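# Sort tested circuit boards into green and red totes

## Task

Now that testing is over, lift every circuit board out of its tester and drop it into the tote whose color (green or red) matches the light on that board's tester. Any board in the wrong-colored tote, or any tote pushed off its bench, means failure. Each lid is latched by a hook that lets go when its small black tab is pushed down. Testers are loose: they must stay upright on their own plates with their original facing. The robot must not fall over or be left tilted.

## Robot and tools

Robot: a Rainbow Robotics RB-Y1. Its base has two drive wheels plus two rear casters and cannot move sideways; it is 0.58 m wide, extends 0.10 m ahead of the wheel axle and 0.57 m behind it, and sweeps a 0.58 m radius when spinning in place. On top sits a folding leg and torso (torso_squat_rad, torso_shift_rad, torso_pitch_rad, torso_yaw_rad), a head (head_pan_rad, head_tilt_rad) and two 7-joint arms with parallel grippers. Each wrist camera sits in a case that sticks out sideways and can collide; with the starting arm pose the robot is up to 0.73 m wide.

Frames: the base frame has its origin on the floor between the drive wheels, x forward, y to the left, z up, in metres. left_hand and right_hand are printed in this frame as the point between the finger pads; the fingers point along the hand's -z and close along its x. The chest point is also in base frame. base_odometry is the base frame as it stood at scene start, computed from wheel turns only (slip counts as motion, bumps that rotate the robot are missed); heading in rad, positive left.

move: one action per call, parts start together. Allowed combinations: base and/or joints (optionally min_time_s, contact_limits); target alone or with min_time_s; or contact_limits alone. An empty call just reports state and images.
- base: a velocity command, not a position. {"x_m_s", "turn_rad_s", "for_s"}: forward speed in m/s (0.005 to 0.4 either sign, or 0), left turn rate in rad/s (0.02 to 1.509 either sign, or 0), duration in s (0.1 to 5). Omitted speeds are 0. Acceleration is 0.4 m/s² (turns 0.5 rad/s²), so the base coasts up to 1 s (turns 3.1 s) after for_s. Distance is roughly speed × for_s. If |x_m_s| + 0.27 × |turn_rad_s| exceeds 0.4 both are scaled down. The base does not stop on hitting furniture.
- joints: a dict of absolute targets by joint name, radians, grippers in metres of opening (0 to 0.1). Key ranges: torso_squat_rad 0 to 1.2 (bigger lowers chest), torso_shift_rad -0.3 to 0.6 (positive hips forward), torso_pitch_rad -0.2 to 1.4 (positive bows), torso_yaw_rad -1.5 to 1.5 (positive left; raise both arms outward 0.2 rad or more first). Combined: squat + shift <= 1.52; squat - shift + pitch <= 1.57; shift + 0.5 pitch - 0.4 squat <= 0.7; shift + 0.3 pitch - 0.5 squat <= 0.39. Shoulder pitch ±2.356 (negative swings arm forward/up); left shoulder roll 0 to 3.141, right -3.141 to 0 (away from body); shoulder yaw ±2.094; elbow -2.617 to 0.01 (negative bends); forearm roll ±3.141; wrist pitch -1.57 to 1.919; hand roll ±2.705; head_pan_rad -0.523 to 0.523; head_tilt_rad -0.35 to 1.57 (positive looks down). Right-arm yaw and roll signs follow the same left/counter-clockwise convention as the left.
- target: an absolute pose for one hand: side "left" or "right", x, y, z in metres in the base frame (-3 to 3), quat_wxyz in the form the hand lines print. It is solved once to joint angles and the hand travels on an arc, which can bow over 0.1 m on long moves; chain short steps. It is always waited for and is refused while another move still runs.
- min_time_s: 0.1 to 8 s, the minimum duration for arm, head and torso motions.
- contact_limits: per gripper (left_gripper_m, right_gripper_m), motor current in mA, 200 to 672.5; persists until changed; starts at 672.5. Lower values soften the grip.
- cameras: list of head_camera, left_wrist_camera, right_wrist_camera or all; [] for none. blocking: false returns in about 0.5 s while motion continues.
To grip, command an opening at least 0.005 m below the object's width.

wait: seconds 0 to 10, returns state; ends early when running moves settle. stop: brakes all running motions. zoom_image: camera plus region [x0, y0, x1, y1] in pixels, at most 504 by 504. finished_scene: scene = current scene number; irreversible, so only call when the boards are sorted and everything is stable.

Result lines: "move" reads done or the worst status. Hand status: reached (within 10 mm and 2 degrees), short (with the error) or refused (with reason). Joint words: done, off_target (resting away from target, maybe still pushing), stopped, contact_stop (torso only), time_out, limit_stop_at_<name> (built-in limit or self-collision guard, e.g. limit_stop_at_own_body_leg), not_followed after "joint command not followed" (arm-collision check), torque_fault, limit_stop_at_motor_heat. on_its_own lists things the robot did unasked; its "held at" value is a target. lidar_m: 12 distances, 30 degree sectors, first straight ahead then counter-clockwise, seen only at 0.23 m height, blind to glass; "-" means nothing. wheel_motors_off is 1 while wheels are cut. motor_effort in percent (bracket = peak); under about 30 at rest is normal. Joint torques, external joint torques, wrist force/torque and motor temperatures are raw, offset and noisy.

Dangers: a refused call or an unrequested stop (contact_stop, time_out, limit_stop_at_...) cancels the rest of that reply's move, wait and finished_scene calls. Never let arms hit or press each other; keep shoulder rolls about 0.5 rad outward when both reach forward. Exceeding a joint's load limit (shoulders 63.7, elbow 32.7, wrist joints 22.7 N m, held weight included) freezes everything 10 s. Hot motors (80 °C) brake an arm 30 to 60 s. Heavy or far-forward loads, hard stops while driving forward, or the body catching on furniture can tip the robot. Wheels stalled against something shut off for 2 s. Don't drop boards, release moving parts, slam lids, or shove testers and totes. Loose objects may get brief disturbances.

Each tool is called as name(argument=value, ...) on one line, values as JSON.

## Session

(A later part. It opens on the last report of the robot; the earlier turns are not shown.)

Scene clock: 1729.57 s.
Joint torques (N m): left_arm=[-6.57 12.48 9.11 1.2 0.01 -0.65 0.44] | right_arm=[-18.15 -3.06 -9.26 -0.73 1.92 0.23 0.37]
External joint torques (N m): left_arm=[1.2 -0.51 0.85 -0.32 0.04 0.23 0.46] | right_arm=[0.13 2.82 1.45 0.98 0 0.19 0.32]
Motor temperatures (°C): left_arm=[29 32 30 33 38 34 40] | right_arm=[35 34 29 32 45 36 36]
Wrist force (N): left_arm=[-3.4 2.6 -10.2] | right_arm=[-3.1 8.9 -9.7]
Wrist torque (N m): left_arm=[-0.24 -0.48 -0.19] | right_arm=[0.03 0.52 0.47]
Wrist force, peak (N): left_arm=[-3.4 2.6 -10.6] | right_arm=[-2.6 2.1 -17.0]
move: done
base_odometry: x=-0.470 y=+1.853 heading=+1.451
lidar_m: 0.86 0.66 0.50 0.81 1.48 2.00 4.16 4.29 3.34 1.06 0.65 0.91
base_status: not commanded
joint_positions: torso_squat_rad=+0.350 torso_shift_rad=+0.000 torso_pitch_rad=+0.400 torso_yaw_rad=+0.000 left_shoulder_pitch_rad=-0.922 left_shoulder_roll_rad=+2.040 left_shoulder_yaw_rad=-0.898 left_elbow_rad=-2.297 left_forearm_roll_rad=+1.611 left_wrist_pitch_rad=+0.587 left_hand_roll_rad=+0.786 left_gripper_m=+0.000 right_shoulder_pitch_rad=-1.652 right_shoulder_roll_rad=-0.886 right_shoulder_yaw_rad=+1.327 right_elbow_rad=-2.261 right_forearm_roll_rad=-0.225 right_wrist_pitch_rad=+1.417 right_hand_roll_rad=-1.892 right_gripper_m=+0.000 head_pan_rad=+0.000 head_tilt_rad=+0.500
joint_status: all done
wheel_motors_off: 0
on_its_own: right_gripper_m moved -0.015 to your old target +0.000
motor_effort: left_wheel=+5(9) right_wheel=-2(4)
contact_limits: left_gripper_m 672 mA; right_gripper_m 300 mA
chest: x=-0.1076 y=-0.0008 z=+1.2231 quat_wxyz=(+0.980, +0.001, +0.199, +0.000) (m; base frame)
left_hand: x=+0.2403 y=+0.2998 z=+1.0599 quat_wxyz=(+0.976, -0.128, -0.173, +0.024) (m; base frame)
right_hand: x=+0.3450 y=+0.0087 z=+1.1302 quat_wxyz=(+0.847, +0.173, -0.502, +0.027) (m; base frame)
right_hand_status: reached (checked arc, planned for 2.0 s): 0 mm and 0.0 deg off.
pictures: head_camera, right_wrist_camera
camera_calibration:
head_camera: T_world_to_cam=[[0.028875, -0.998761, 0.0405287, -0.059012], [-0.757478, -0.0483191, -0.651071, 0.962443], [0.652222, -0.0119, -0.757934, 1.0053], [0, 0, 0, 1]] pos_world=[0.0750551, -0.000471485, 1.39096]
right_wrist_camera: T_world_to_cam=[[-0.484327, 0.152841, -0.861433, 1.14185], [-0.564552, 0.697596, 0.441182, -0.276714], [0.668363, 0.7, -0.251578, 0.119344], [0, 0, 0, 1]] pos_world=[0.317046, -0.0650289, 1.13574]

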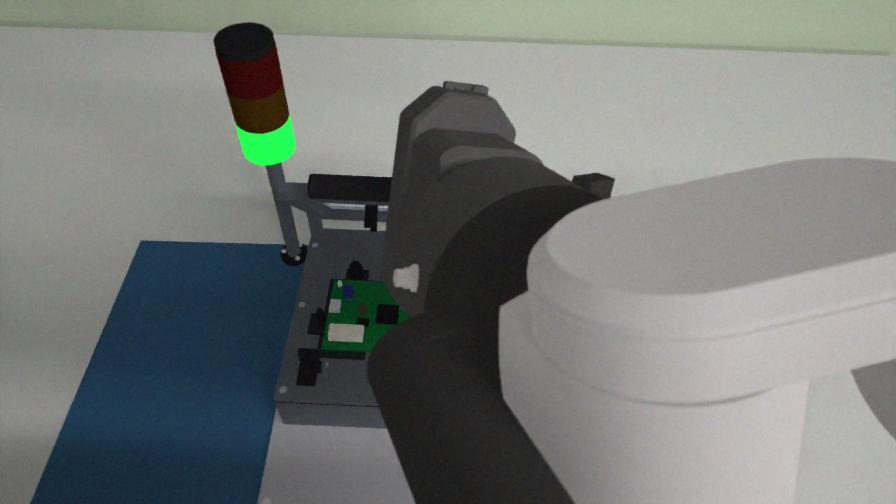

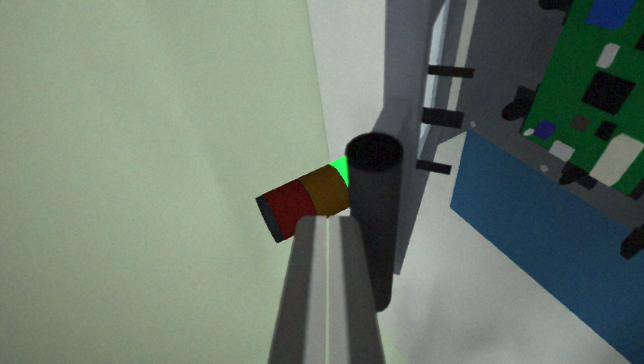

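move(target={"side":"right","x":0.319,"y":-0.001,"z":1.143,"quat_wxyz":[0.847,0.173,-0.502,0.027]}, min_time_s=1, cameras=["right_wrist_camera","head_camera"])

move(joints={"right_gripper_m":0.07}, cameras=["right_wrist_camera"])

Scene clock: 1748.10 s.
Joint torques (N m): left_arm=[-6.79 12.25 8.98 1.14 -0.03 -0.69 0.35] | right_arm=[-17.24 -7.08 -10.82 -1.79 1.37 0.16 -0.26]
External joint torques (N m): left_arm=[0.98 -0.73 0.71 -0.39 0 0.19 0.37] | right_arm=[0.03 -1.36 -0.66 -0.19 -0.57 0.08 -0.31]
Motor temperatures (°C): left_arm=[29 32 30 33 38 34 40] | right_arm=[35 34 29 32 45 36 36]
Wrist force (N): left_arm=[-3.4 2.9 -10.2] | right_arm=[-3.3 8.9 -9.5]
Wrist torque (N m): left_arm=[-0.26 -0.49 -0.18] | right_arm=[0.02 0.51 0.47]
Wrist force, peak (N): left_arm=[-3.5 2.6 -10.5] | right_arm=[-3.3 9.5 -9.5]
move: done
base_odometry: x=-0.470 y=+1.853 heading=+1.451
lidar_m: 0.86 0.66 0.50 0.81 1.48 2.02 4.15 4.28 3.34 1.06 0.65 0.91
base_status: not commanded
joint_positions: torso_squat_rad=+0.350 torso_shift_rad=+0.000 torso_pitch_rad=+0.400 torso_yaw_rad=+0.000 left_shoulder_pitch_rad=-0.922 left_shoulder_roll_rad=+2.040 left_shoulder_yaw_rad=-0.898 left_elbow_rad=-2.297 left_forearm_roll_rad=+1.611 left_wrist_pitch_rad=+0.587 left_hand_roll_rad=+0.786 left_gripper_m=+0.000 right_shoulder_pitch_rad=-1.662 right_shoulder_roll_rad=-0.916 right_shoulder_yaw_rad=+1.313 right_elbow_rad=-2.386 right_forearm_roll_rad=-0.248 right_wrist_pitch_rad=+1.512 right_hand_roll_rad=-1.911 right_gripper_m=+0.000 head_pan_rad=+0.000 head_tilt_rad=+0.500
joint_status: all done
wheel_motors_off: 0
motor_effort: left_wheel=+6(8) right_wheel=+0(3)
contact_limits: left_gripper_m 672 mA; right_gripper_m 300 mA
chest: x=-0.1076 y=-0.0008 z=+1.2231 quat_wxyz=(+0.980, +0.001, +0.199, +0.000) (m; base frame)
left_hand: x=+0.2403 y=+0.2998 z=+1.0599 quat_wxyz=(+0.976, -0.128, -0.173, +0.024) (m; base frame)
right_hand: x=+0.3190 y=-0.0009 z=+1.1429 quat_wxyz=(+0.847, +0.173, -0.502, +0.027) (m; base frame)
right_hand_status: reached (checked arc, planned for 1.0 s): 0 mm and 0.0 deg off.
pictures: head_camera, right_wrist_camera
camera_calibration:
head_camera: T_world_to_cam=[[0.0288799, -0.998761, 0.040527, -0.0590091], [-0.757477, -0.0483217, -0.651071, 0.962444], [0.652222, -0.0118955, -0.757934, 1.0053], [0, 0, 0, 1]] pos_world=[0.0750551, -0.000470631, 1.39096]
right_wrist_camera: T_world_to_cam=[[-0.48475, 0.152047, -0.861336, 1.14159], [-0.56504, 0.697263, 0.441082, -0.290048], [0.667643, 0.700504, -0.252085, 0.147434], [0, 0, 0, 1]] pos_world=[0.291065, -0.0746147, 1.1484]

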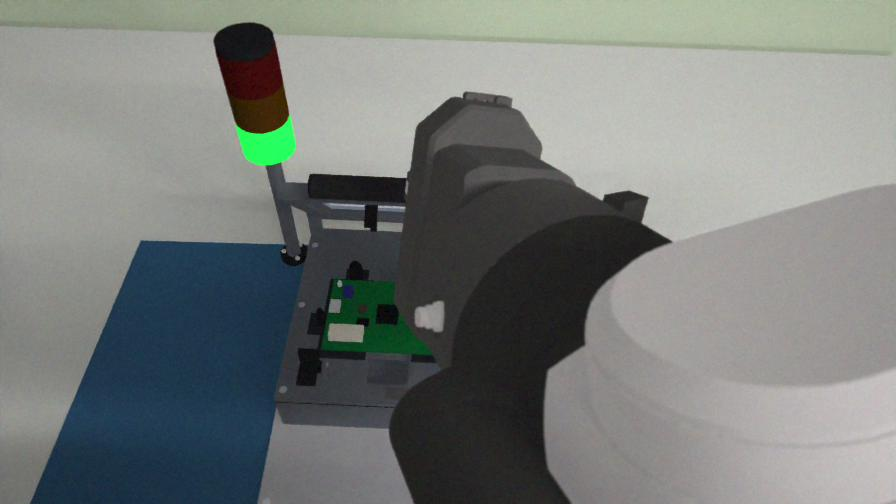

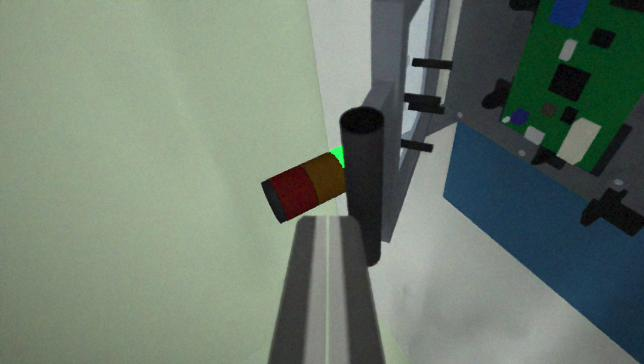

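Scene clock: 1749.43 s.
Joint torques (N m): left_arm=[-6.72 12.37 9.15 1.22 -0.09 -0.79 0.47] | right_arm=[-17.13 -6.89 -11.11 -1.72 1.38 0.26 -0.26]
External joint torques (N m): left_arm=[1.04 -0.61 0.88 -0.31 -0.06 0.09 0.49] | right_arm=[0.14 -1.18 -0.94 -0.12 -0.55 0.18 -0.31]
Motor temperatures (°C): left_arm=[29 32 30 33 38 34 40] | right_arm=[35 34 29 32 45 36 36]
Wrist force (N): left_arm=[-3.6 2.8 -10.1] | right_arm=[-3.2 9.1 -9.4]
Wrist torque (N m): left_arm=[-0.26 -0.51 -0.18] | right_arm=[0.00 0.52 0.47]
Wrist force, peak (N): left_arm=[-3.6 2.7 -10.4] | right_arm=[-3.1 9.1 -9.7]
move: done
base_odometry: x=-0.470 y=+1.853 heading=+1.451
lidar_m: 0.86 0.66 0.50 0.81 1.48 2.01 4.16 4.28 3.34 1.06 0.64 0.91
base_status: not commanded
joint_positions: torso_squat_rad=+0.350 torso_shift_rad=+0.000 torso_pitch_rad=+0.400 torso_yaw_rad=+0.000 left_shoulder_pitch_rad=-0.922 left_shoulder_roll_rad=+2.040 left_shoulder_yaw_rad=-0.898 left_elbow_rad=-2.297 left_forearm_roll_rad=+1.611 left_wrist_pitch_rad=+0.587 left_hand_roll_rad=+0.786 left_gripper_m=+0.000 right_shoulder_pitch_rad=-1.662 right_shoulder_roll_rad=-0.916 right_shoulder_yaw_rad=+1.313 right_elbow_rad=-2.386 right_forearm_roll_rad=-0.248 right_wrist_pitch_rad=+1.512 right_hand_roll_rad=-1.911 right_gripper_m=+0.070 head_pan_rad=+0.000 head_tilt_rad=+0.500
joint_status: all done
wheel_motors_off: 0
motor_effort: left_wheel=+7(8) right_wheel=-1(3)
contact_limits: left_gripper_m 672 mA; right_gripper_m 300 mA
chest: x=-0.1076 y=-0.0008 z=+1.2231 quat_wxyz=(+0.980, +0.001, +0.199, +0.000) (m; base frame)
left_hand: x=+0.2403 y=+0.2998 z=+1.0599 quat_wxyz=(+0.976, -0.128, -0.173, +0.024) (m; base frame)
right_hand: x=+0.3190 y=-0.0009 z=+1.1429 quat_wxyz=(+0.847, +0.173, -0.502, +0.027) (m; base frame)
pictures: right_wrist_camera
camera_calibration:
right_wrist_camera: T_world_to_cam=[[-0.48475, 0.152048, -0.861336, 1.14159], [-0.56504, 0.697263, 0.441083, -0.290048], [0.667643, 0.700504, -0.252085, 0.147434], [0, 0, 0, 1]] pos_world=[0.291065, -0.0746148, 1.1484]

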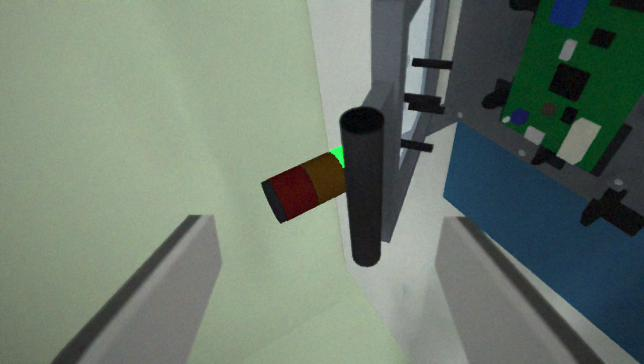

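move(joints={"right_gripper_m":0.05}, cameras=[])

move(target={"side":"right","x":0.3125,"y":0.001,"z":1.131,"quat_wxyz":[0.847,0.173,-0.502,0.027]}, min_time_s=0.8, cameras=[])

move(target={"side":"right","x":0.338,"y":0.01,"z":1.118,"quat_wxyz":[0.847,0.173,-0.502,0.027]}, min_time_s=0.8, cameras=["right_wrist_camera"])

Scene clock: 1769.33 s.
Joint torques (N m): left_arm=[-6.9 12.67 9.21 1.21 -0.06 -0.75 0.43] | right_arm=[-17.26 -7 -10.85 -1.64 1.36 0.19 -0.25]
External joint torques (N m): left_arm=[0.87 -0.32 0.94 -0.31 -0.02 0.13 0.46] | right_arm=[0.01 -1.29 -0.69 -0.05 -0.58 0.12 -0.3]
Motor temperatures (°C): left_arm=[29 32 30 32 38 34 40] | right_arm=[36 34 29 32 45 36 36]
Wrist force (N): left_arm=[-3.6 2.5 -10.2] | right_arm=[-3.2 9.0 -9.3]
Wrist torque (N m): left_arm=[-0.22 -0.50 -0.17] | right_arm=[0.01 0.52 0.47]
Wrist force, peak (N): left_arm=[-3.3 2.7 -10.4] | right_arm=[-3.3 9.0 -9.8]
move: done
base_odometry: x=-0.470 y=+1.853 heading=+1.451
lidar_m: 0.86 0.66 0.51 0.81 1.47 2.01 4.16 4.28 3.35 1.05 0.65 0.90
base_status: not commanded
joint_positions: torso_squat_rad=+0.350 torso_shift_rad=+0.000 torso_pitch_rad=+0.400 torso_yaw_rad=+0.000 left_shoulder_pitch_rad=-0.922 left_shoulder_roll_rad=+2.040 left_shoulder_yaw_rad=-0.898 left_elbow_rad=-2.297 left_forearm_roll_rad=+1.611 left_wrist_pitch_rad=+0.587 left_hand_roll_rad=+0.786 left_gripper_m=+0.000 right_shoulder_pitch_rad=-1.662 right_shoulder_roll_rad=-0.916 right_shoulder_yaw_rad=+1.313 right_elbow_rad=-2.386 right_forearm_roll_rad=-0.248 right_wrist_pitch_rad=+1.512 right_hand_roll_rad=-1.911 right_gripper_m=+0.050 head_pan_rad=+0.000 head_tilt_rad=+0.500
joint_status: all done
wheel_motors_off: 0
motor_effort: left_wheel=+7(8) right_wheel=-4(4)
contact_limits: left_gripper_m 672 mA; right_gripper_m 300 mA
chest: x=-0.1076 y=-0.0008 z=+1.2231 quat_wxyz=(+0.980, +0.001, +0.199, +0.000) (m; base frame)
left_hand: x=+0.2403 y=+0.2998 z=+1.0599 quat_wxyz=(+0.976, -0.128, -0.173, +0.024) (m; base frame)
right_hand: x=+0.3190 y=-0.0009 z=+1.1429 quat_wxyz=(+0.847, +0.173, -0.502, +0.027) (m; base frame)
pictures: none
No camera images: "cameras" was empty.

Scene clock: 1770.47 s.
Joint torques (N m): left_arm=[-6.97 12.59 9.29 1.09 0.06 -0.72 0.37] | right_arm=[-14.29 -3.2 -8.48 -2.38 1.91 0.34 -0.27]
External joint torques (N m): left_arm=[0.8 -0.39 1.02 -0.44 0.09 0.16 0.39] | right_arm=[2.81 2.37 1.54 -0.4 -0.03 0.24 -0.33]
Motor temperatures (°C): left_arm=[29 32 30 32 38 34 40] | right_arm=[36 34 29 32 45 36 36]
Wrist force (N): left_arm=[-3.2 2.6 -10.3] | right_arm=[-3.2 9.0 -9.4]
Wrist torque (N m): left_arm=[-0.24 -0.47 -0.16] | right_arm=[0.03 0.52 0.46]
Wrist force, peak (N): left_arm=[-3.4 2.8 -10.4] | right_arm=[-3.3 9.3 -9.6]
move: done
base_odometry: x=-0.470 y=+1.853 heading=+1.451
lidar_m: 0.86 0.66 0.50 0.81 1.48 2.01 4.16 4.28 3.34 1.05 0.66 0.90
base_status: not commanded
joint_positions: torso_squat_rad=+0.350 torso_shift_rad=+0.000 torso_pitch_rad=+0.400 torso_yaw_rad=+0.000 left_shoulder_pitch_rad=-0.922 left_shoulder_roll_rad=+2.040 left_shoulder_yaw_rad=-0.898 left_elbow_rad=-2.297 left_forearm_roll_rad=+1.611 left_wrist_pitch_rad=+0.587 left_hand_roll_rad=+0.786 left_gripper_m=+0.000 right_shoulder_pitch_rad=-1.641 right_shoulder_roll_rad=-0.894 right_shoulder_yaw_rad=+1.342 right_elbow_rad=-2.392 right_forearm_roll_rad=-0.203 right_wrist_pitch_rad=+1.532 right_hand_roll_rad=-1.928 right_gripper_m=+0.050 head_pan_rad=+0.000 head_tilt_rad=+0.500
joint_status: all done
wheel_motors_off: 0
motor_effort: left_wheel=+6(8) right_wheel=-1(4)
contact_limits: left_gripper_m 672 mA; right_gripper_m 300 mA
chest: x=-0.1076 y=-0.0008 z=+1.2231 quat_wxyz=(+0.980, +0.001, +0.199, +0.000) (m; base frame)
left_hand: x=+0.2403 y=+0.2998 z=+1.0599 quat_wxyz=(+0.976, -0.128, -0.173, +0.024) (m; base frame)
right_hand: x=+0.3125 y=+0.0009 z=+1.1318 quat_wxyz=(+0.847, +0.173, -0.502, +0.027) (m; base frame)
right_hand_status: reached (checked arc, planned for 0.8 s): 1 mm and 0.1 deg off.
pictures: none
No camera images: "cameras" was empty.

Scene clock: 1771.60 s.
Joint torques (N m): left_arm=[-6.57 12.37 9.24 1.11 0.01 -0.69 0.36] | right_arm=[-15.32 -3.23 -9.43 -1.22 1.84 -0.12 0.47]
External joint torques (N m): left_arm=[1.2 -0.61 0.98 -0.42 0.05 0.19 0.38] | right_arm=[2.74 2.5 1.12 0.84 -0.08 -0.2 0.42]
Motor temperatures (°C): left_arm=[29 32 30 32 38 34 40] | right_arm=[36 34 29 32 45 36 36]
Wrist force (N): left_arm=[-3.2 2.5 -10.2] | right_arm=[-3.1 9.0 -9.5]
Wrist torque (N m): left_arm=[-0.23 -0.46 -0.17] | right_arm=[0.02 0.54 0.46]
Wrist force, peak (N): left_arm=[-3.7 2.6 -10.4] | right_arm=[-3.4 9.2 -9.6]
move: done
base_odometry: x=-0.470 y=+1.853 heading=+1.451
lidar_m: 0.86 0.66 0.50 0.81 1.47 2.01 4.16 4.28 3.34 1.05 0.64 0.91
base_status: not commanded
joint_positions: torso_squat_rad=+0.350 torso_shift_rad=+0.000 torso_pitch_rad=+0.400 torso_yaw_rad=+0.000 left_shoulder_pitch_rad=-0.922 left_shoulder_roll_rad=+2.040 left_shoulder_yaw_rad=-0.898 left_elbow_rad=-2.297 left_forearm_roll_rad=+1.611 left_wrist_pitch_rad=+0.587 left_hand_roll_rad=+0.786 left_gripper_m=+0.000 right_shoulder_pitch_rad=-1.631 right_shoulder_roll_rad=-0.868 right_shoulder_yaw_rad=+1.355 right_elbow_rad=-2.269 right_forearm_roll_rad=-0.179 right_wrist_pitch_rad=+1.435 right_hand_roll_rad=-1.912 right_gripper_m=+0.050 head_pan_rad=+0.000 head_tilt_rad=+0.500
joint_status: all done
wheel_motors_off: 0
motor_effort: left_wheel=+7(8) right_wheel=-1(4)
contact_limits: left_gripper_m 672 mA; right_gripper_m 300 mA
chest: x=-0.1076 y=-0.0008 z=+1.2231 quat_wxyz=(+0.980, +0.001, +0.199, +0.000) (m; base frame)
left_hand: x=+0.2403 y=+0.2998 z=+1.0599 quat_wxyz=(+0.976, -0.128, -0.173, +0.024) (m; base frame)
right_hand: x=+0.3381 y=+0.0098 z=+1.1184 quat_wxyz=(+0.847, +0.173, -0.502, +0.027) (m; base frame)
right_hand_status: reached (checked arc, planned for 0.8 s): 0 mm and 0.1 deg off.
pictures: right_wrist_camera
camera_calibration:
right_wrist_camera: T_world_to_cam=[[-0.483841, 0.15273, -0.861726, 1.12833], [-0.56492, 0.697527, 0.440819, -0.275685], [0.668404, 0.700092, -0.251212, 0.119795], [0, 0, 0, 1]] pos_world=[0.310123, -0.0639, 1.12393]

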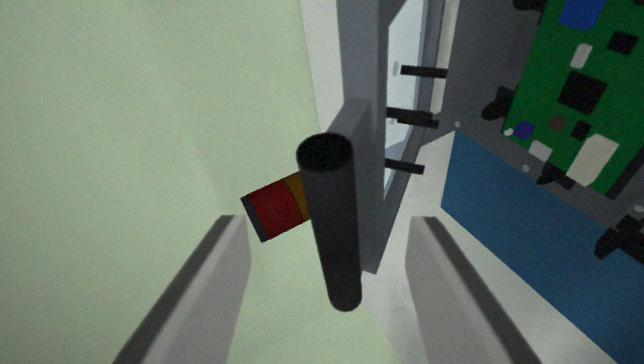

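move(target={"side":"right","x":0.347,"y":0.013,"z":1.114,"quat_wxyz":[0.847,0.173,-0.502,0.027]}, min_time_s=0.8, cameras=[])

move(contact_limits={"right_gripper_m":420}, cameras=[])

move(joints={"right_gripper_m":0}, cameras=["right_wrist_camera"])

Scene clock: 1778.03 s.
Joint torques (N m): left_arm=[-6.73 12.36 9.28 1.18 -0.02 -0.71 0.45] | right_arm=[-15.34 -3.12 -9.09 -1.1 1.88 -0.23 0.49]
External joint torques (N m): left_arm=[1.04 -0.62 1.02 -0.35 0.01 0.17 0.47] | right_arm=[3.05 2.67 1.62 0.96 -0.03 -0.3 0.43]
Motor temperatures (°C): left_arm=[29 32 30 32 38 34 40] | right_arm=[35 34 29 32 45 36 36]
Wrist force (N): left_arm=[-3.4 2.4 -10.1] | right_arm=[-3.5 8.9 -9.8]
Wrist torque (N m): left_arm=[-0.21 -0.48 -0.18] | right_arm=[0.03 0.49 0.48]
Wrist force, peak (N): left_arm=[-3.5 2.7 -10.4] | right_arm=[-3.5 9.0 -9.8]
move: done
base_odometry: x=-0.470 y=+1.853 heading=+1.451
lidar_m: 0.86 0.66 0.50 0.81 1.47 2.00 4.16 4.28 3.35 1.06 0.64 0.91
base_status: not commanded
joint_positions: torso_squat_rad=+0.350 torso_shift_rad=+0.000 torso_pitch_rad=+0.400 torso_yaw_rad=+0.000 left_shoulder_pitch_rad=-0.922 left_shoulder_roll_rad=+2.040 left_shoulder_yaw_rad=-0.898 left_elbow_rad=-2.297 left_forearm_roll_rad=+1.611 left_wrist_pitch_rad=+0.587 left_hand_roll_rad=+0.786 left_gripper_m=+0.000 right_shoulder_pitch_rad=-1.629 right_shoulder_roll_rad=-0.859 right_shoulder_yaw_rad=+1.358 right_elbow_rad=-2.228 right_forearm_roll_rad=-0.176 right_wrist_pitch_rad=+1.402 right_hand_roll_rad=-1.907 right_gripper_m=+0.050 head_pan_rad=+0.000 head_tilt_rad=+0.500
joint_status: all done
wheel_motors_off: 0
motor_effort: left_wheel=+7(8) right_wheel=-3(3)
contact_limits: left_gripper_m 672 mA; right_gripper_m 300 mA
chest: x=-0.1076 y=-0.0008 z=+1.2231 quat_wxyz=(+0.980, +0.001, +0.199, +0.000) (m; base frame)
left_hand: x=+0.2403 y=+0.2998 z=+1.0599 quat_wxyz=(+0.976, -0.128, -0.173, +0.024) (m; base frame)
right_hand: x=+0.3468 y=+0.0125 z=+1.1147 quat_wxyz=(+0.847, +0.173, -0.502, +0.027) (m; base frame)
right_hand_status: reached (checked arc, planned for 0.8 s): 1 mm and 0.1 deg off.
pictures: none
No camera images: "cameras" was empty.

Scene clock: 1778.33 s.
Joint torques (N m): left_arm=[-6.8 12.44 9.13 1.12 -0.04 -0.73 0.47] | right_arm=[-15.3 -3.12 -9.33 -1.24 1.83 -0.38 0.43]
External joint torques (N m): left_arm=[0.97 -0.55 0.86 -0.4 -0.01 0.15 0.49] | right_arm=[3.09 2.67 1.38 0.82 -0.08 -0.45 0.38]
Motor temperatures (°C): left_arm=[29 32 30 32 38 34 40] | right_arm=[35 34 29 32 45 36 36]
Wrist force (N): left_arm=[-3.3 2.5 -10.1] | right_arm=[-3.5 8.8 -9.4]
Wrist torque (N m): left_arm=[-0.24 -0.46 -0.19] | right_arm=[0.03 0.51 0.48]
Wrist force, peak (N): left_arm=[-3.6 2.5 -10.3] | right_arm=[-3.4 9.1 -9.7]
base_odometry: x=-0.470 y=+1.853 heading=+1.451
lidar_m: 0.86 0.66 0.50 0.81 1.48 2.00 4.16 4.29 3.34 1.05 0.65 0.91
base_status: not commanded
joint_positions: torso_squat_rad=+0.350 torso_shift_rad=+0.000 torso_pitch_rad=+0.400 torso_yaw_rad=+0.000 left_shoulder_pitch_rad=-0.922 left_shoulder_roll_rad=+2.040 left_shoulder_yaw_rad=-0.898 left_elbow_rad=-2.297 left_forearm_roll_rad=+1.611 left_wrist_pitch_rad=+0.587 left_hand_roll_rad=+0.786 left_gripper_m=+0.000 right_shoulder_pitch_rad=-1.629 right_shoulder_roll_rad=-0.859 right_shoulder_yaw_rad=+1.358 right_elbow_rad=-2.228 right_forearm_roll_rad=-0.176 right_wrist_pitch_rad=+1.402 right_hand_roll_rad=-1.907 right_gripper_m=+0.050 head_pan_rad=+0.000 head_tilt_rad=+0.500
joint_status: not commanded
wheel_motors_off: 0
motor_effort: left_wheel=+7(8) right_wheel=-2(3)
contact_limits: left_gripper_m 672 mA; right_gripper_m 420 mA
chest: x=-0.1076 y=-0.0008 z=+1.2231 quat_wxyz=(+0.980, +0.001, +0.199, +0.000) (m; base frame)
left_hand: x=+0.2403 y=+0.2998 z=+1.0599 quat_wxyz=(+0.976, -0.128, -0.173, +0.024) (m; base frame)
right_hand: x=+0.3468 y=+0.0125 z=+1.1147 quat_wxyz=(+0.847, +0.173, -0.502, +0.027) (m; base frame)
pictures: none
No camera images: "cameras" was empty.

Scene clock: 1779.40 s.
Joint torques (N m): left_arm=[-6.71 12.65 9.1 1.16 -0.01 -0.77 0.37] | right_arm=[-16.38 -3.84 -10.49 -1.39 2.11 0.03 0.25]
External joint torques (N m): left_arm=[1.06 -0.33 0.84 -0.36 0.02 0.11 0.39] | right_arm=[2.01 1.95 0.21 0.67 0.19 -0.04 0.2]
Motor temperatures (°C): left_arm=[29 32 30 32 38 34 40] | right_arm=[35 34 29 32 45 36 36]
Wrist force (N): left_arm=[-3.2 2.5 -10.5] | right_arm=[-6.1 9.1 -12.0]
Wrist torque (N m): left_arm=[-0.22 -0.46 -0.17] | right_arm=[0.03 0.60 0.69]
Wrist force, peak (N): left_arm=[-3.5 3.0 -10.4] | right_arm=[-6.5 8.9 -13.9]
move: off_target
base_odometry: x=-0.470 y=+1.853 heading=+1.451
lidar_m: 0.86 0.65 0.50 0.81 1.48 2.00 4.16 4.28 3.34 1.06 0.64 0.90
base_status: not commanded
joint_positions: torso_squat_rad=+0.350 torso_shift_rad=+0.000 torso_pitch_rad=+0.400 torso_yaw_rad=+0.000 left_shoulder_pitch_rad=-0.922 left_shoulder_roll_rad=+2.040 left_shoulder_yaw_rad=-0.898 left_elbow_rad=-2.297 left_forearm_roll_rad=+1.611 left_wrist_pitch_rad=+0.587 left_hand_roll_rad=+0.786 left_gripper_m=+0.000 right_shoulder_pitch_rad=-1.629 right_shoulder_roll_rad=-0.859 right_shoulder_yaw_rad=+1.358 right_elbow_rad=-2.228 right_forearm_roll_rad=-0.176 right_wrist_pitch_rad=+1.402 right_hand_roll_rad=-1.907 right_gripper_m=+0.015 head_pan_rad=+0.000 head_tilt_rad=+0.500
joint_status: right_gripper_m off_target (ended at +0.015, target +0.000)
wheel_motors_off: 0
motor_effort: left_wheel=+8(8) right_wheel=-1(3)
contact_limits: left_gripper_m 672 mA; right_gripper_m 420 mA
chest: x=-0.1076 y=-0.0008 z=+1.2231 quat_wxyz=(+0.980, +0.000, +0.199, +0.000) (m; base frame)
left_hand: x=+0.2403 y=+0.2998 z=+1.0599 quat_wxyz=(+0.976, -0.128, -0.173, +0.024) (m; base frame)
right_hand: x=+0.3467 y=+0.0124 z=+1.1144 quat_wxyz=(+0.847, +0.173, -0.502, +0.027) (m; base frame)
pictures: right_wrist_camera
camera_calibration:
right_wrist_camera: T_world_to_cam=[[-0.484085, 0.152388, -0.861649, 1.12858], [-0.564679, 0.697824, 0.440658, -0.270742], [0.668431, 0.699871, -0.251756, 0.111785], [0, 0, 0, 1]] pos_world=[0.318726, -0.0612875, 1.11989]

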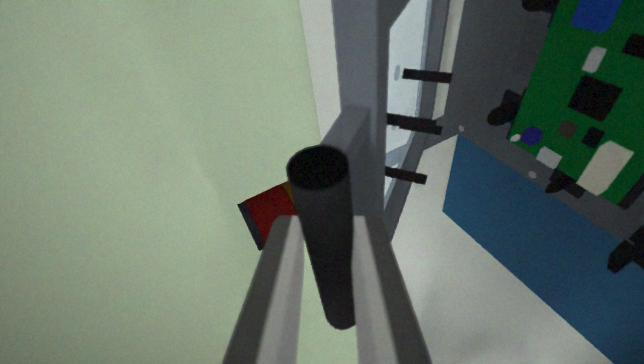

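move(target={"side":"right","x":0.3835,"y":0.013,"z":1.142,"quat_wxyz":[0.803,0.146,-0.575,0.0495]}, min_time_s=1.5, cameras=[])

move(target={"side":"right","x":0.4506,"y":0.015,"z":1.153,"quat_wxyz":[0.737,0.11,-0.662,0.0788]}, min_time_s=1.5, cameras=["right_wrist_camera","head_camera"])

Scene clock: 1788.67 s.
Joint torques (N m): left_arm=[-6.39 12.66 9.07 1.14 -0.05 -0.67 0.44] | right_arm=[-25.63 -3.41 -15.16 -2.19 5.3 -0.33 0.48]
External joint torques (N m): left_arm=[1.38 -0.32 0.81 -0.38 -0.02 0.21 0.47] | right_arm=[-6.28 2.65 -4.12 -0.47 3.32 -0.53 0.42]
Motor temperatures (°C): left_arm=[29 32 30 32 38 34 40] | right_arm=[36 34 29 32 45 36 36]
Wrist force (N): left_arm=[-3.5 2.8 -10.2] | right_arm=[-15.8 4.8 -14.0]
Wrist torque (N m): left_arm=[-0.26 -0.50 -0.18] | right_arm=[-0.09 0.91 0.35]
Wrist force, peak (N): left_arm=[-3.3 2.6 -10.5] | right_arm=[-15.5 9.7 -17.5]
move: done
base_odometry: x=-0.470 y=+1.853 heading=+1.451
lidar_m: 0.86 0.66 0.50 0.81 1.47 2.00 4.15 4.28 3.35 1.05 0.65 0.91
base_status: not commanded
joint_positions: torso_squat_rad=+0.350 torso_shift_rad=+0.000 torso_pitch_rad=+0.400 torso_yaw_rad=+0.000 left_shoulder_pitch_rad=-0.922 left_shoulder_roll_rad=+2.040 left_shoulder_yaw_rad=-0.898 left_elbow_rad=-2.297 left_forearm_roll_rad=+1.611 left_wrist_pitch_rad=+0.587 left_hand_roll_rad=+0.786 left_gripper_m=+0.000 right_shoulder_pitch_rad=-1.662 right_shoulder_roll_rad=-0.842 right_shoulder_yaw_rad=+1.387 right_elbow_rad=-2.130 right_forearm_roll_rad=-0.040 right_wrist_pitch_rad=+1.385 right_hand_roll_rad=-1.856 right_gripper_m=+0.012 head_pan_rad=+0.000 head_tilt_rad=+0.500
joint_status: all done
wheel_motors_off: 0
motor_effort: left_wheel=+6(8) right_wheel=-3(4)
contact_limits: left_gripper_m 672 mA; right_gripper_m 420 mA
chest: x=-0.1073 y=-0.0008 z=+1.2230 quat_wxyz=(+0.980, +0.000, +0.199, +0.000) (m; base frame)
left_hand: x=+0.2404 y=+0.2998 z=+1.0597 quat_wxyz=(+0.976, -0.128, -0.173, +0.024) (m; base frame)
right_hand: x=+0.3834 y=+0.0122 z=+1.1404 quat_wxyz=(+0.804, +0.145, -0.574, +0.049) (m; base frame)
right_hand_status: reached (checked arc, planned for 1.5 s): 2 mm and 0.2 deg off.
pictures: none
No camera images: "cameras" was empty.

Scene clock: 1790.50 s.
Joint torques (N m): left_arm=[-6.79 12.4 9.22 1.15 0.04 -0.77 0.41] | right_arm=[-20.86 -4.33 -9.93 -0.31 1.64 0.28 -0.22]
External joint torques (N m): left_arm=[0.98 -0.58 0.96 -0.38 0.07 0.11 0.43] | right_arm=[0.64 2.26 1.48 1.05 -0.26 -0.19 -0.28]
Motor temperatures (°C): left_arm=[29 32 30 32 38 34 40] | right_arm=[36 34 29 32 45 36 36]
Wrist force (N): left_arm=[-3.2 2.7 -10.1] | right_arm=[-3.5 10.3 -7.2]
Wrist torque (N m): left_arm=[-0.24 -0.46 -0.18] | right_arm=[-0.06 0.51 0.45]
Wrist force, peak (N): left_arm=[-3.3 2.8 -10.5] | right_arm=[-15.8 4.8 -13.9]
move: done
base_odometry: x=-0.470 y=+1.853 heading=+1.451
lidar_m: 0.86 0.65 0.50 0.81 1.48 2.01 4.16 4.28 3.34 1.06 0.65 0.91
base_status: not commanded
joint_positions: torso_squat_rad=+0.350 torso_shift_rad=+0.000 torso_pitch_rad=+0.400 torso_yaw_rad=+0.000 left_shoulder_pitch_rad=-0.922 left_shoulder_roll_rad=+2.040 left_shoulder_yaw_rad=-0.898 left_elbow_rad=-2.297 left_forearm_roll_rad=+1.611 left_wrist_pitch_rad=+0.587 left_hand_roll_rad=+0.786 left_gripper_m=+0.000 right_shoulder_pitch_rad=-1.665 right_shoulder_roll_rad=-0.773 right_shoulder_yaw_rad=+1.445 right_elbow_rad=-1.840 right_forearm_roll_rad=+0.213 right_wrist_pitch_rad=+1.238 right_hand_roll_rad=-1.858 right_gripper_m=+0.000 head_pan_rad=+0.000 head_tilt_rad=+0.500
joint_status: all done
wheel_motors_off: 0
on_its_own: right_gripper_m moved -0.012 to your old target +0.000
motor_effort: left_wheel=+6(7) right_wheel=-2(4)
contact_limits: left_gripper_m 672 mA; right_gripper_m 420 mA
chest: x=-0.1076 y=-0.0008 z=+1.2231 quat_wxyz=(+0.980, +0.000, +0.199, +0.000) (m; base frame)
left_hand: x=+0.2403 y=+0.2998 z=+1.0599 quat_wxyz=(+0.976, -0.128, -0.173, +0.024) (m; base frame)
right_hand: x=+0.4505 y=+0.0147 z=+1.1535 quat_wxyz=(+0.737, +0.110, -0.662, +0.079) (m; base frame)
right_hand_status: reached (checked arc, planned for 1.5 s): 1 mm and 0.0 deg off.
pictures: head_camera, right_wrist_camera
camera_calibration:
head_camera: T_world_to_cam=[[0.0288969, -0.99876, 0.0405512, -0.0590147], [-0.757519, -0.0483496, -0.65102, 0.962391], [0.652173, -0.0119059, -0.757977, 1.00533], [0, 0, 0, 1]] pos_world=[0.0750874, -0.000441025, 1.39094]
right_wrist_camera: T_world_to_cam=[[-0.0992784, 0.0536384, -0.993613, 1.19251], [-0.658875, 0.744742, 0.106036, 0.196744], [0.745673, 0.665194, -0.0385958, -0.229455], [0, 0, 0, 1]] pos_world=[0.419119, -0.0578552, 1.15517]

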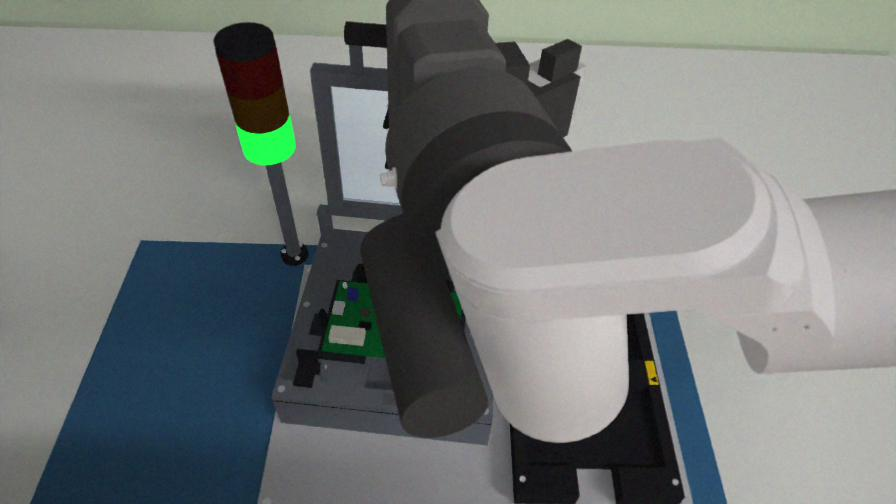

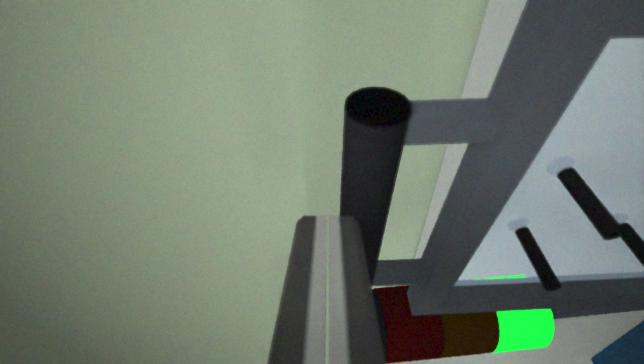

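move(target={"side":"right","x":0.405,"y":0.002,"z":1.155,"quat_wxyz":[0.737,0.11,-0.662,0.0788]}, min_time_s=1, cameras=["right_wrist_camera"])

move(target={"side":"right","x":0.405,"y":0.01,"z":1.136,"quat_wxyz":[0.701,0.0923,-0.701,0.0923]}, min_time_s=1, cameras=["right_wrist_camera"])

Scene clock: 1803.50 s.
Joint torques (N m): left_arm=[-6.73 12.48 8.95 1.24 -0.05 -0.73 0.43] | right_arm=[-16.97 -7.23 -9.64 -1.98 1.92 0.56 0.35]
External joint torques (N m): left_arm=[1.04 -0.5 0.69 -0.28 -0.02 0.15 0.46] | right_arm=[2.73 -1.04 1.35 -0.03 -0.07 0.13 0.29]
Motor temperatures (°C): left_arm=[29 32 30 32 38 34 40] | right_arm=[36 34 29 32 45 36 36]
Wrist force (N): left_arm=[-3.4 2.5 -10.4] | right_arm=[-3.9 10.4 -7.6]
Wrist torque (N m): left_arm=[-0.22 -0.49 -0.19] | right_arm=[-0.09 0.49 0.45]
Wrist force, peak (N): left_arm=[-3.6 2.7 -10.6] | right_arm=[-4.2 10.7 -7.5]
move: done
base_odometry: x=-0.470 y=+1.853 heading=+1.451
lidar_m: 0.87 0.66 0.50 0.81 1.48 2.01 4.16 4.29 3.35 1.06 0.64 0.90
base_status: not commanded
joint_positions: torso_squat_rad=+0.350 torso_shift_rad=+0.000 torso_pitch_rad=+0.400 torso_yaw_rad=+0.000 left_shoulder_pitch_rad=-0.922 left_shoulder_roll_rad=+2.040 left_shoulder_yaw_rad=-0.898 left_elbow_rad=-2.297 left_forearm_roll_rad=+1.611 left_wrist_pitch_rad=+0.587 left_hand_roll_rad=+0.786 left_gripper_m=+0.000 right_shoulder_pitch_rad=-1.632 right_shoulder_roll_rad=-0.829 right_shoulder_yaw_rad=+1.459 right_elbow_rad=-2.052 right_forearm_roll_rad=+0.240 right_wrist_pitch_rad=+1.390 right_hand_roll_rad=-1.841 right_gripper_m=+0.000 head_pan_rad=+0.000 head_tilt_rad=+0.500
joint_status: all done
wheel_motors_off: 0
motor_effort: left_wheel=+6(7) right_wheel=-1(4)
contact_limits: left_gripper_m 672 mA; right_gripper_m 420 mA
chest: x=-0.1076 y=-0.0008 z=+1.2231 quat_wxyz=(+0.980, +0.000, +0.199, +0.000) (m; base frame)
left_hand: x=+0.2403 y=+0.2998 z=+1.0599 quat_wxyz=(+0.976, -0.128, -0.173, +0.024) (m; base frame)
right_hand: x=+0.4056 y=+0.0025 z=+1.1553 quat_wxyz=(+0.737, +0.110, -0.662, +0.079) (m; base frame)
right_hand_status: reached (checked arc, planned for 1.0 s): 1 mm and 0.1 deg off.
pictures: right_wrist_camera
camera_calibration:
right_wrist_camera: T_world_to_cam=[[-0.0995742, 0.0542361, -0.993551, 1.19051], [-0.659516, 0.744077, 0.106715, 0.17555], [0.745066, 0.665889, -0.0383212, -0.187852], [0, 0, 0, 1]] pos_world=[0.374285, -0.0701031, 1.1569]

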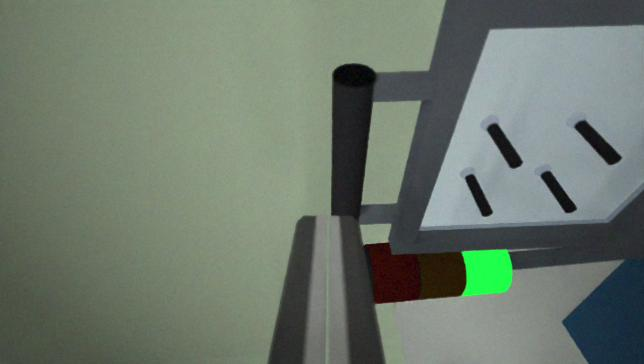

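Scene clock: 1804.83 s.
Joint torques (N m): left_arm=[-6.71 12.36 9.05 1.12 0.04 -0.75 0.4] | right_arm=[-16.85 -3.59 -9.43 -1.48 1.86 0.83 -0.25]
External joint torques (N m): left_arm=[1.06 -0.63 0.79 -0.4 0.07 0.13 0.42] | right_arm=[2.92 2.18 1.22 0.92 -0.08 0.22 -0.31]
Motor temperatures (°C): left_arm=[29 32 30 32 38 34 40] | right_arm=[36 34 29 32 45 36 36]
Wrist force (N): left_arm=[-3.3 2.4 -10.2] | right_arm=[-4.1 10.9 -6.6]
Wrist torque (N m): left_arm=[-0.22 -0.47 -0.19] | right_arm=[-0.11 0.47 0.45]
Wrist force, peak (N): left_arm=[-3.6 2.6 -10.3] | right_arm=[-4.0 10.9 -7.1]
move: done
base_odometry: x=-0.470 y=+1.853 heading=+1.451
lidar_m: 0.86 0.66 0.50 0.80 1.48 2.00 4.16 4.29 3.35 1.06 0.65 0.91
base_status: not commanded
joint_positions: torso_squat_rad=+0.350 torso_shift_rad=+0.000 torso_pitch_rad=+0.400 torso_yaw_rad=+0.000 left_shoulder_pitch_rad=-0.922 left_shoulder_roll_rad=+2.040 left_shoulder_yaw_rad=-0.898 left_elbow_rad=-2.297 left_forearm_roll_rad=+1.611 left_wrist_pitch_rad=+0.587 left_hand_roll_rad=+0.786 left_gripper_m=+0.000 right_shoulder_pitch_rad=-1.587 right_shoulder_roll_rad=-0.749 right_shoulder_yaw_rad=+1.538 right_elbow_rad=-1.956 right_forearm_roll_rad=+0.429 right_wrist_pitch_rad=+1.430 right_hand_roll_rad=-1.870 right_gripper_m=+0.000 head_pan_rad=+0.000 head_tilt_rad=+0.500
joint_status: all done
wheel_motors_off: 0
motor_effort: left_wheel=+6(7) right_wheel=-3(5)
contact_limits: left_gripper_m 672 mA; right_gripper_m 420 mA
chest: x=-0.1076 y=-0.0008 z=+1.2231 quat_wxyz=(+0.980, +0.000, +0.199, +0.000) (m; base frame)
left_hand: x=+0.2403 y=+0.2998 z=+1.0599 quat_wxyz=(+0.976, -0.128, -0.173, +0.024) (m; base frame)
right_hand: x=+0.4049 y=+0.0099 z=+1.1365 quat_wxyz=(+0.701, +0.092, -0.701, +0.093) (m; base frame)
right_hand_status: reached (checked arc, planned for 1.0 s): 0 mm and 0.0 deg off.
pictures: right_wrist_camera
camera_calibration:
right_wrist_camera: T_world_to_cam=[[0.0113047, 0.0235982, -0.999658, 1.13373], [-0.661054, 0.750269, 0.0102355, 0.281857], [0.750253, 0.660712, 0.0240813, -0.266015], [0, 0, 0, 1]] pos_world=[0.373084, -0.0624638, 1.13686]

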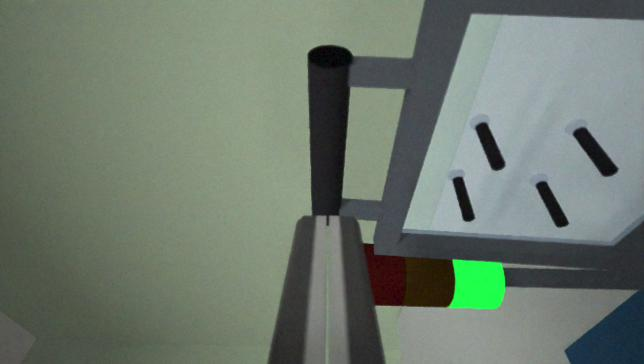

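move(target={"side":"right","x":0.455,"y":0.014,"z":1.136,"quat_wxyz":[0.701,0.0923,-0.701,0.0923]}, min_time_s=1.5, cameras=["right_wrist_camera"])

move(target={"side":"right","x":0.475,"y":0.014,"z":1.136,"quat_wxyz":[0.701,0.0923,-0.701,0.0923]}, min_time_s=1, cameras=["right_wrist_camera","head_camera"])

Scene clock: 1813.43 s.
Joint torques (N m): left_arm=[-6.76 12.4 9.17 1.23 -0.03 -0.71 0.45] | right_arm=[-21.77 -3.9 -11.96 -0.29 1.29 0.31 -0.28]
External joint torques (N m): left_arm=[1.01 -0.59 0.9 -0.29 0 0.17 0.47] | right_arm=[-0.14 2.49 -0.96 1.22 -0.53 -0.41 -0.34]
Motor temperatures (°C): left_arm=[29 32 30 32 38 34 40] | right_arm=[36 34 29 32 45 36 36]
Wrist force (N): left_arm=[-3.0 2.4 -10.4] | right_arm=[-4.5 10.3 -4.5]
Wrist torque (N m): left_arm=[-0.19 -0.43 -0.18] | right_arm=[-0.13 0.48 0.43]
Wrist force, peak (N): left_arm=[-3.5 2.7 -10.6] | right_arm=[-4.1 11.2 -6.9]
move: done
base_odometry: x=-0.470 y=+1.853 heading=+1.451
lidar_m: 0.87 0.66 0.50 0.81 1.48 2.00 4.16 4.28 3.34 1.06 0.64 0.90
base_status: not commanded
joint_positions: torso_squat_rad=+0.350 torso_shift_rad=+0.000 torso_pitch_rad=+0.400 torso_yaw_rad=+0.000 left_shoulder_pitch_rad=-0.922 left_shoulder_roll_rad=+2.040 left_shoulder_yaw_rad=-0.898 left_elbow_rad=-2.297 left_forearm_roll_rad=+1.611 left_wrist_pitch_rad=+0.587 left_hand_roll_rad=+0.786 left_gripper_m=+0.000 right_shoulder_pitch_rad=-1.627 right_shoulder_roll_rad=-0.720 right_shoulder_yaw_rad=+1.522 right_elbow_rad=-1.747 right_forearm_roll_rad=+0.398 right_wrist_pitch_rad=+1.259 right_hand_roll_rad=-1.926 right_gripper_m=+0.000 head_pan_rad=+0.000 head_tilt_rad=+0.500
joint_status: all done
wheel_motors_off: 0
motor_effort: left_wheel=+5(7) right_wheel=-2(4)
contact_limits: left_gripper_m 672 mA; right_gripper_m 420 mA
chest: x=-0.1076 y=-0.0008 z=+1.2231 quat_wxyz=(+0.980, +0.000, +0.199, +0.000) (m; base frame)
left_hand: x=+0.2403 y=+0.2998 z=+1.0599 quat_wxyz=(+0.976, -0.128, -0.173, +0.024) (m; base frame)
right_hand: x=+0.4550 y=+0.0137 z=+1.1359 quat_wxyz=(+0.701, +0.092, -0.701, +0.092) (m; base frame)
right_hand_status: reached (checked arc, planned for 1.5 s): 0 mm and 0.0 deg off.
pictures: right_wrist_camera
camera_calibration:
right_wrist_camera: T_world_to_cam=[[0.0111311, 0.0235059, -0.999662, 1.13259], [-0.660533, 0.750727, 0.0102976, 0.311811], [0.750715, 0.660194, 0.0238829, -0.306072], [0, 0, 0, 1]] pos_world=[0.423128, -0.0586405, 1.13631]

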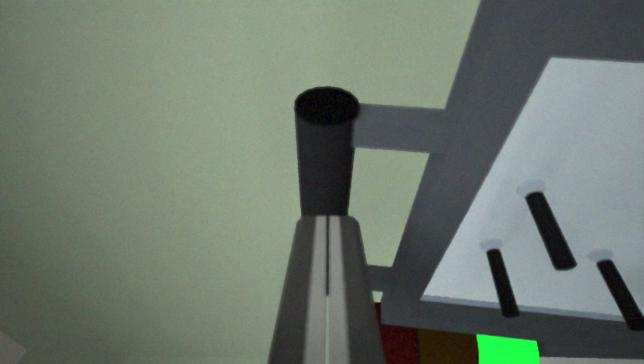

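Scene clock: 1814.77 s.
Joint torques (N m): left_arm=[-6.53 12.47 8.94 1.09 0.04 -0.65 0.44] | right_arm=[-22.47 -4.17 -12.17 0.1 1.33 0.48 -0.24]
External joint torques (N m): left_arm=[1.24 -0.52 0.68 -0.44 0.07 0.23 0.46] | right_arm=[-0.11 2.47 -1.15 1.27 -0.42 -0.28 -0.3]
Motor temperatures (°C): left_arm=[29 32 30 32 38 34 40] | right_arm=[36 34 29 32 45 36 36]
Wrist force (N): left_arm=[-3.6 2.5 -10.1] | right_arm=[-4.7 10.8 -4.8]
Wrist torque (N m): left_arm=[-0.21 -0.50 -0.19] | right_arm=[-0.14 0.48 0.43]
Wrist force, peak (N): left_arm=[-3.6 2.5 -10.5] | right_arm=[-5.0 12.9 -5.0]
move: done
base_odometry: x=-0.470 y=+1.853 heading=+1.451
lidar_m: 0.86 0.66 0.49 0.81 1.48 2.01 4.15 4.28 3.34 1.05 0.64 0.89
base_status: not commanded
joint_positions: torso_squat_rad=+0.350 torso_shift_rad=+0.000 torso_pitch_rad=+0.400 torso_yaw_rad=+0.000 left_shoulder_pitch_rad=-0.922 left_shoulder_roll_rad=+2.040 left_shoulder_yaw_rad=-0.898 left_elbow_rad=-2.297 left_forearm_roll_rad=+1.611 left_wrist_pitch_rad=+0.587 left_hand_roll_rad=+0.786 left_gripper_m=+0.000 right_shoulder_pitch_rad=-1.641 right_shoulder_roll_rad=-0.705 right_shoulder_yaw_rad=+1.518 right_elbow_rad=-1.658 right_forearm_roll_rad=+0.393 right_wrist_pitch_rad=+1.188 right_hand_roll_rad=-1.949 right_gripper_m=+0.000 head_pan_rad=+0.000 head_tilt_rad=+0.500
joint_status: all done
wheel_motors_off: 0
motor_effort: left_wheel=+5(7) right_wheel=-3(4)
contact_limits: left_gripper_m 672 mA; right_gripper_m 420 mA
chest: x=-0.1076 y=-0.0008 z=+1.2231 quat_wxyz=(+0.980, +0.000, +0.199, +0.000) (m; base frame)
left_hand: x=+0.2403 y=+0.2998 z=+1.0599 quat_wxyz=(+0.976, -0.128, -0.173, +0.024) (m; base frame)
right_hand: x=+0.4750 y=+0.0137 z=+1.1359 quat_wxyz=(+0.701, +0.092, -0.701, +0.092) (m; base frame)
right_hand_status: reached (checked arc, planned for 1.0 s): 0 mm and 0.0 deg off.
pictures: head_camera, right_wrist_camera
camera_calibration:
head_camera: T_world_to_cam=[[0.0289102, -0.998759, 0.0405585, -0.059014], [-0.757519, -0.0483644, -0.651019, 0.962391], [0.652172, -0.0119027, -0.757977, 1.00533], [0, 0, 0, 1]] pos_world=[0.0750885, -0.000429202, 1.39094]
right_wrist_camera: T_world_to_cam=[[0.0110174, 0.0234511, -0.999664, 1.1324], [-0.660563, 0.7507, 0.0103306, 0.324965], [0.75069, 0.660227, 0.0237617, -0.320875], [0, 0, 0, 1]] pos_world=[0.443061, -0.0586571, 1.13629]

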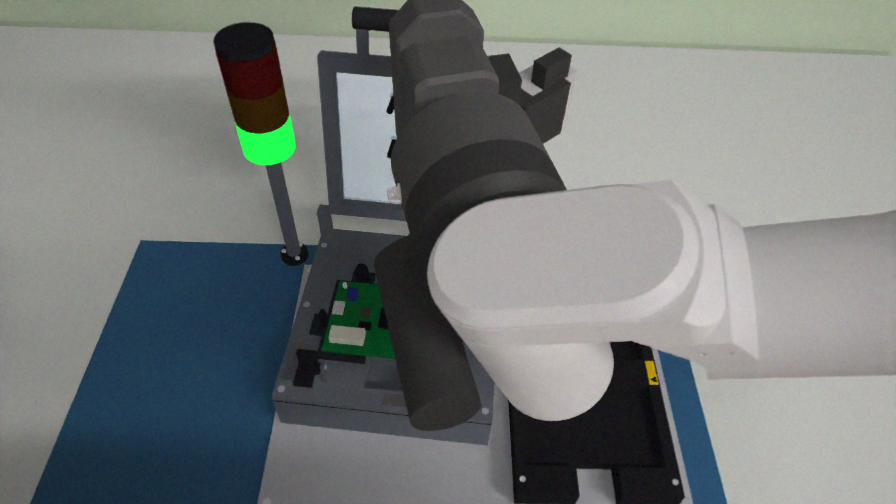

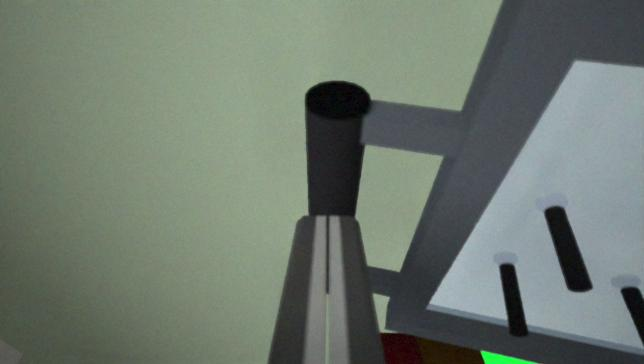

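move(target={"side":"right","x":0.495,"y":0.014,"z":1.132,"quat_wxyz":[0.701,0.0923,-0.701,0.0923]}, min_time_s=1, cameras=["right_wrist_camera"])

move(target={"side":"right","x":0.512,"y":0.014,"z":1.13,"quat_wxyz":[0.701,0.0923,-0.701,0.0923]}, min_time_s=1, cameras=["right_wrist_camera","head_camera"])

Scene clock: 1823.93 s.
Joint torques (N m): left_arm=[-6.61 12.42 8.86 1.2 -0.04 -0.76 0.43] | right_arm=[-23.54 -5.19 -10.43 1.26 1.72 0.66 -0.35]
External joint torques (N m): left_arm=[1.16 -0.57 0.59 -0.32 -0.01 0.12 0.46] | right_arm=[-0.44 1.66 0.46 2.11 0.05 -0.16 -0.41]
Motor temperatures (°C): left_arm=[29 32 30 32 38 34 40] | right_arm=[36 34 29 32 45 36 36]
Wrist force (N): left_arm=[-3.3 2.5 -10.1] | right_arm=[-5.3 10.9 0.0]
Wrist torque (N m): left_arm=[-0.23 -0.46 -0.19] | right_arm=[-0.15 0.56 0.42]
Wrist force, peak (N): left_arm=[-3.7 2.8 -10.4] | right_arm=[-5.0 14.7 -1.7]
move: done
base_odometry: x=-0.470 y=+1.853 heading=+1.451
lidar_m: 0.86 0.66 0.50 0.82 1.47 2.01 4.15 4.28 3.34 1.06 0.64 0.90
base_status: not commanded
joint_positions: torso_squat_rad=+0.350 torso_shift_rad=+0.000 torso_pitch_rad=+0.400 torso_yaw_rad=+0.000 left_shoulder_pitch_rad=-0.922 left_shoulder_roll_rad=+2.040 left_shoulder_yaw_rad=-0.898 left_elbow_rad=-2.297 left_forearm_roll_rad=+1.611 left_wrist_pitch_rad=+0.587 left_hand_roll_rad=+0.786 left_gripper_m=+0.000 right_shoulder_pitch_rad=-1.649 right_shoulder_roll_rad=-0.678 right_shoulder_yaw_rad=+1.520 right_elbow_rad=-1.552 right_forearm_roll_rad=+0.400 right_wrist_pitch_rad=+1.115 right_hand_roll_rad=-1.981 right_gripper_m=+0.000 head_pan_rad=+0.000 head_tilt_rad=+0.500
joint_status: all done
wheel_motors_off: 0
motor_effort: left_wheel=+5(7) right_wheel=-2(4)
contact_limits: left_gripper_m 672 mA; right_gripper_m 420 mA
chest: x=-0.1076 y=-0.0008 z=+1.2231 quat_wxyz=(+0.980, +0.000, +0.199, +0.000) (m; base frame)
left_hand: x=+0.2403 y=+0.2998 z=+1.0599 quat_wxyz=(+0.976, -0.128, -0.173, +0.024) (m; base frame)
right_hand: x=+0.4948 y=+0.0139 z=+1.1319 quat_wxyz=(+0.701, +0.092, -0.701, +0.092) (m; base frame)
right_hand_status: reached (checked arc, planned for 1.0 s): 0 mm and 0.0 deg off.
pictures: right_wrist_camera
camera_calibration:
right_wrist_camera: T_world_to_cam=[[0.0107389, 0.023926, -0.999656, 1.12836], [-0.660786, 0.750496, 0.010864, 0.337482], [0.750498, 0.660442, 0.0238695, -0.335821], [0, 0, 0, 1]] pos_world=[0.462919, -0.0584858, 1.13232]

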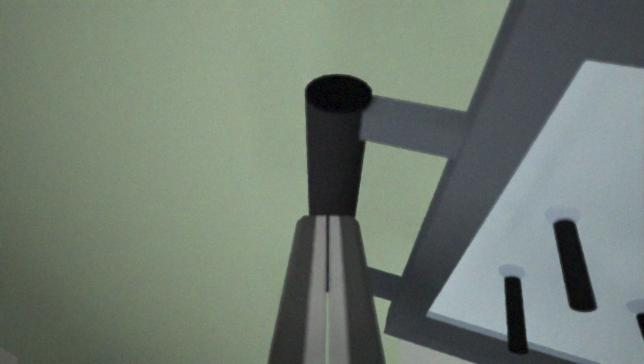

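Scene clock: 1825.27 s.
Joint torques (N m): left_arm=[-6.55 12.41 8.98 1.25 0.03 -0.79 0.42] | right_arm=[-24.12 -6.07 -10.68 1.68 1.65 0.9 -0.29]
External joint torques (N m): left_arm=[1.22 -0.57 0.72 -0.27 0.07 0.09 0.44] | right_arm=[-0.39 0.95 0.03 2.24 0.07 0.02 -0.35]
Motor temperatures (°C): left_arm=[29 32 30 32 38 34 40] | right_arm=[36 34 29 32 45 36 36]
Wrist force (N): left_arm=[-3.5 2.6 -10.2] | right_arm=[-4.5 11.9 -0.6]
Wrist torque (N m): left_arm=[-0.22 -0.50 -0.18] | right_arm=[-0.11 0.53 0.43]
Wrist force, peak (N): left_arm=[-3.3 2.7 -10.5] | right_arm=[-6.6 15.4 -1.0]
move: done
base_odometry: x=-0.470 y=+1.853 heading=+1.451
lidar_m: 0.86 0.66 0.50 0.81 1.48 2.00 4.16 4.28 3.35 1.05 0.64 0.91
base_status: not commanded
joint_positions: torso_squat_rad=+0.350 torso_shift_rad=+0.000 torso_pitch_rad=+0.400 torso_yaw_rad=+0.000 left_shoulder_pitch_rad=-0.922 left_shoulder_roll_rad=+2.040 left_shoulder_yaw_rad=-0.898 left_elbow_rad=-2.297 left_forearm_roll_rad=+1.611 left_wrist_pitch_rad=+0.587 left_hand_roll_rad=+0.786 left_gripper_m=+0.000 right_shoulder_pitch_rad=-1.657 right_shoulder_roll_rad=-0.653 right_shoulder_yaw_rad=+1.520 right_elbow_rad=-1.459 right_forearm_roll_rad=+0.406 right_wrist_pitch_rad=+1.051 right_hand_roll_rad=-2.009 right_gripper_m=+0.000 head_pan_rad=+0.000 head_tilt_rad=+0.500
joint_status: all done
wheel_motors_off: 0
motor_effort: left_wheel=+5(7) right_wheel=-2(4)
contact_limits: left_gripper_m 672 mA; right_gripper_m 420 mA
chest: x=-0.1076 y=-0.0007 z=+1.2231 quat_wxyz=(+0.980, +0.000, +0.199, +0.000) (m; base frame)
left_hand: x=+0.2402 y=+0.2998 z=+1.0599 quat_wxyz=(+0.976, -0.128, -0.173, +0.024) (m; base frame)
right_hand: x=+0.5118 y=+0.0139 z=+1.1299 quat_wxyz=(+0.701, +0.092, -0.701, +0.092) (m; base frame)
right_hand_status: reached (checked arc, planned for 1.0 s): 0 mm and 0.0 deg off.
pictures: head_camera, right_wrist_camera
camera_calibration:
head_camera: T_world_to_cam=[[0.0289406, -0.998757, 0.0405703, -0.0590115], [-0.75749, -0.0483956, -0.65105, 0.962412], [0.652205, -0.0118898, -0.75795, 1.00532], [0, 0, 0, 1]] pos_world=[0.0750506, -0.000408604, 1.39096]
right_wrist_camera: T_world_to_cam=[[0.0107008, 0.0239187, -0.999657, 1.12615], [-0.660899, 0.750396, 0.0108801, 0.348734], [0.750399, 0.660556, 0.0238377, -0.348511], [0, 0, 0, 1]] pos_world=[0.479949, -0.0584136, 1.13028]

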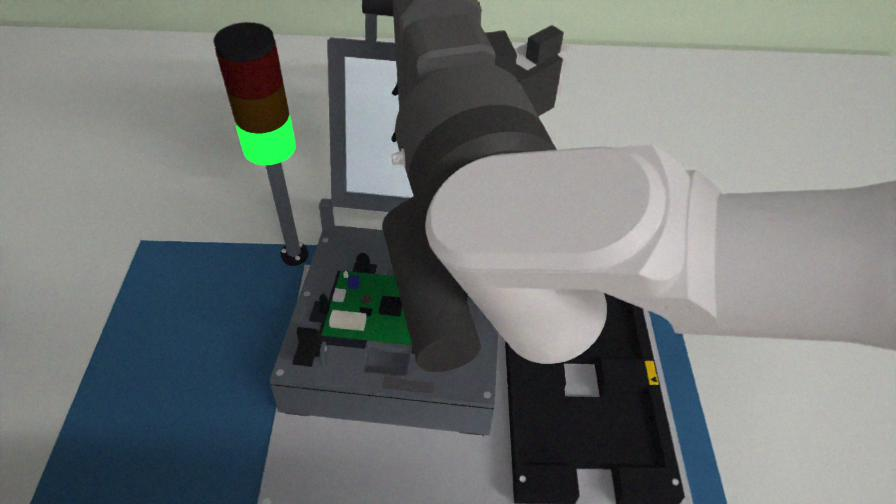

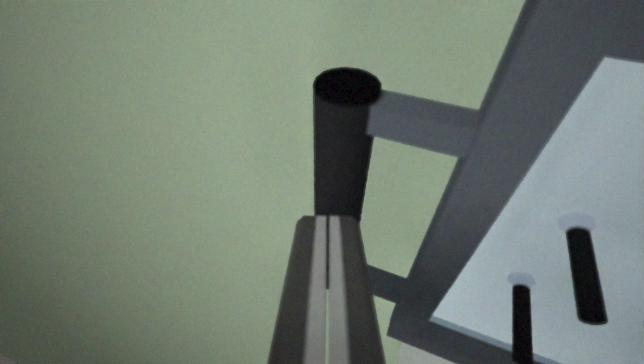

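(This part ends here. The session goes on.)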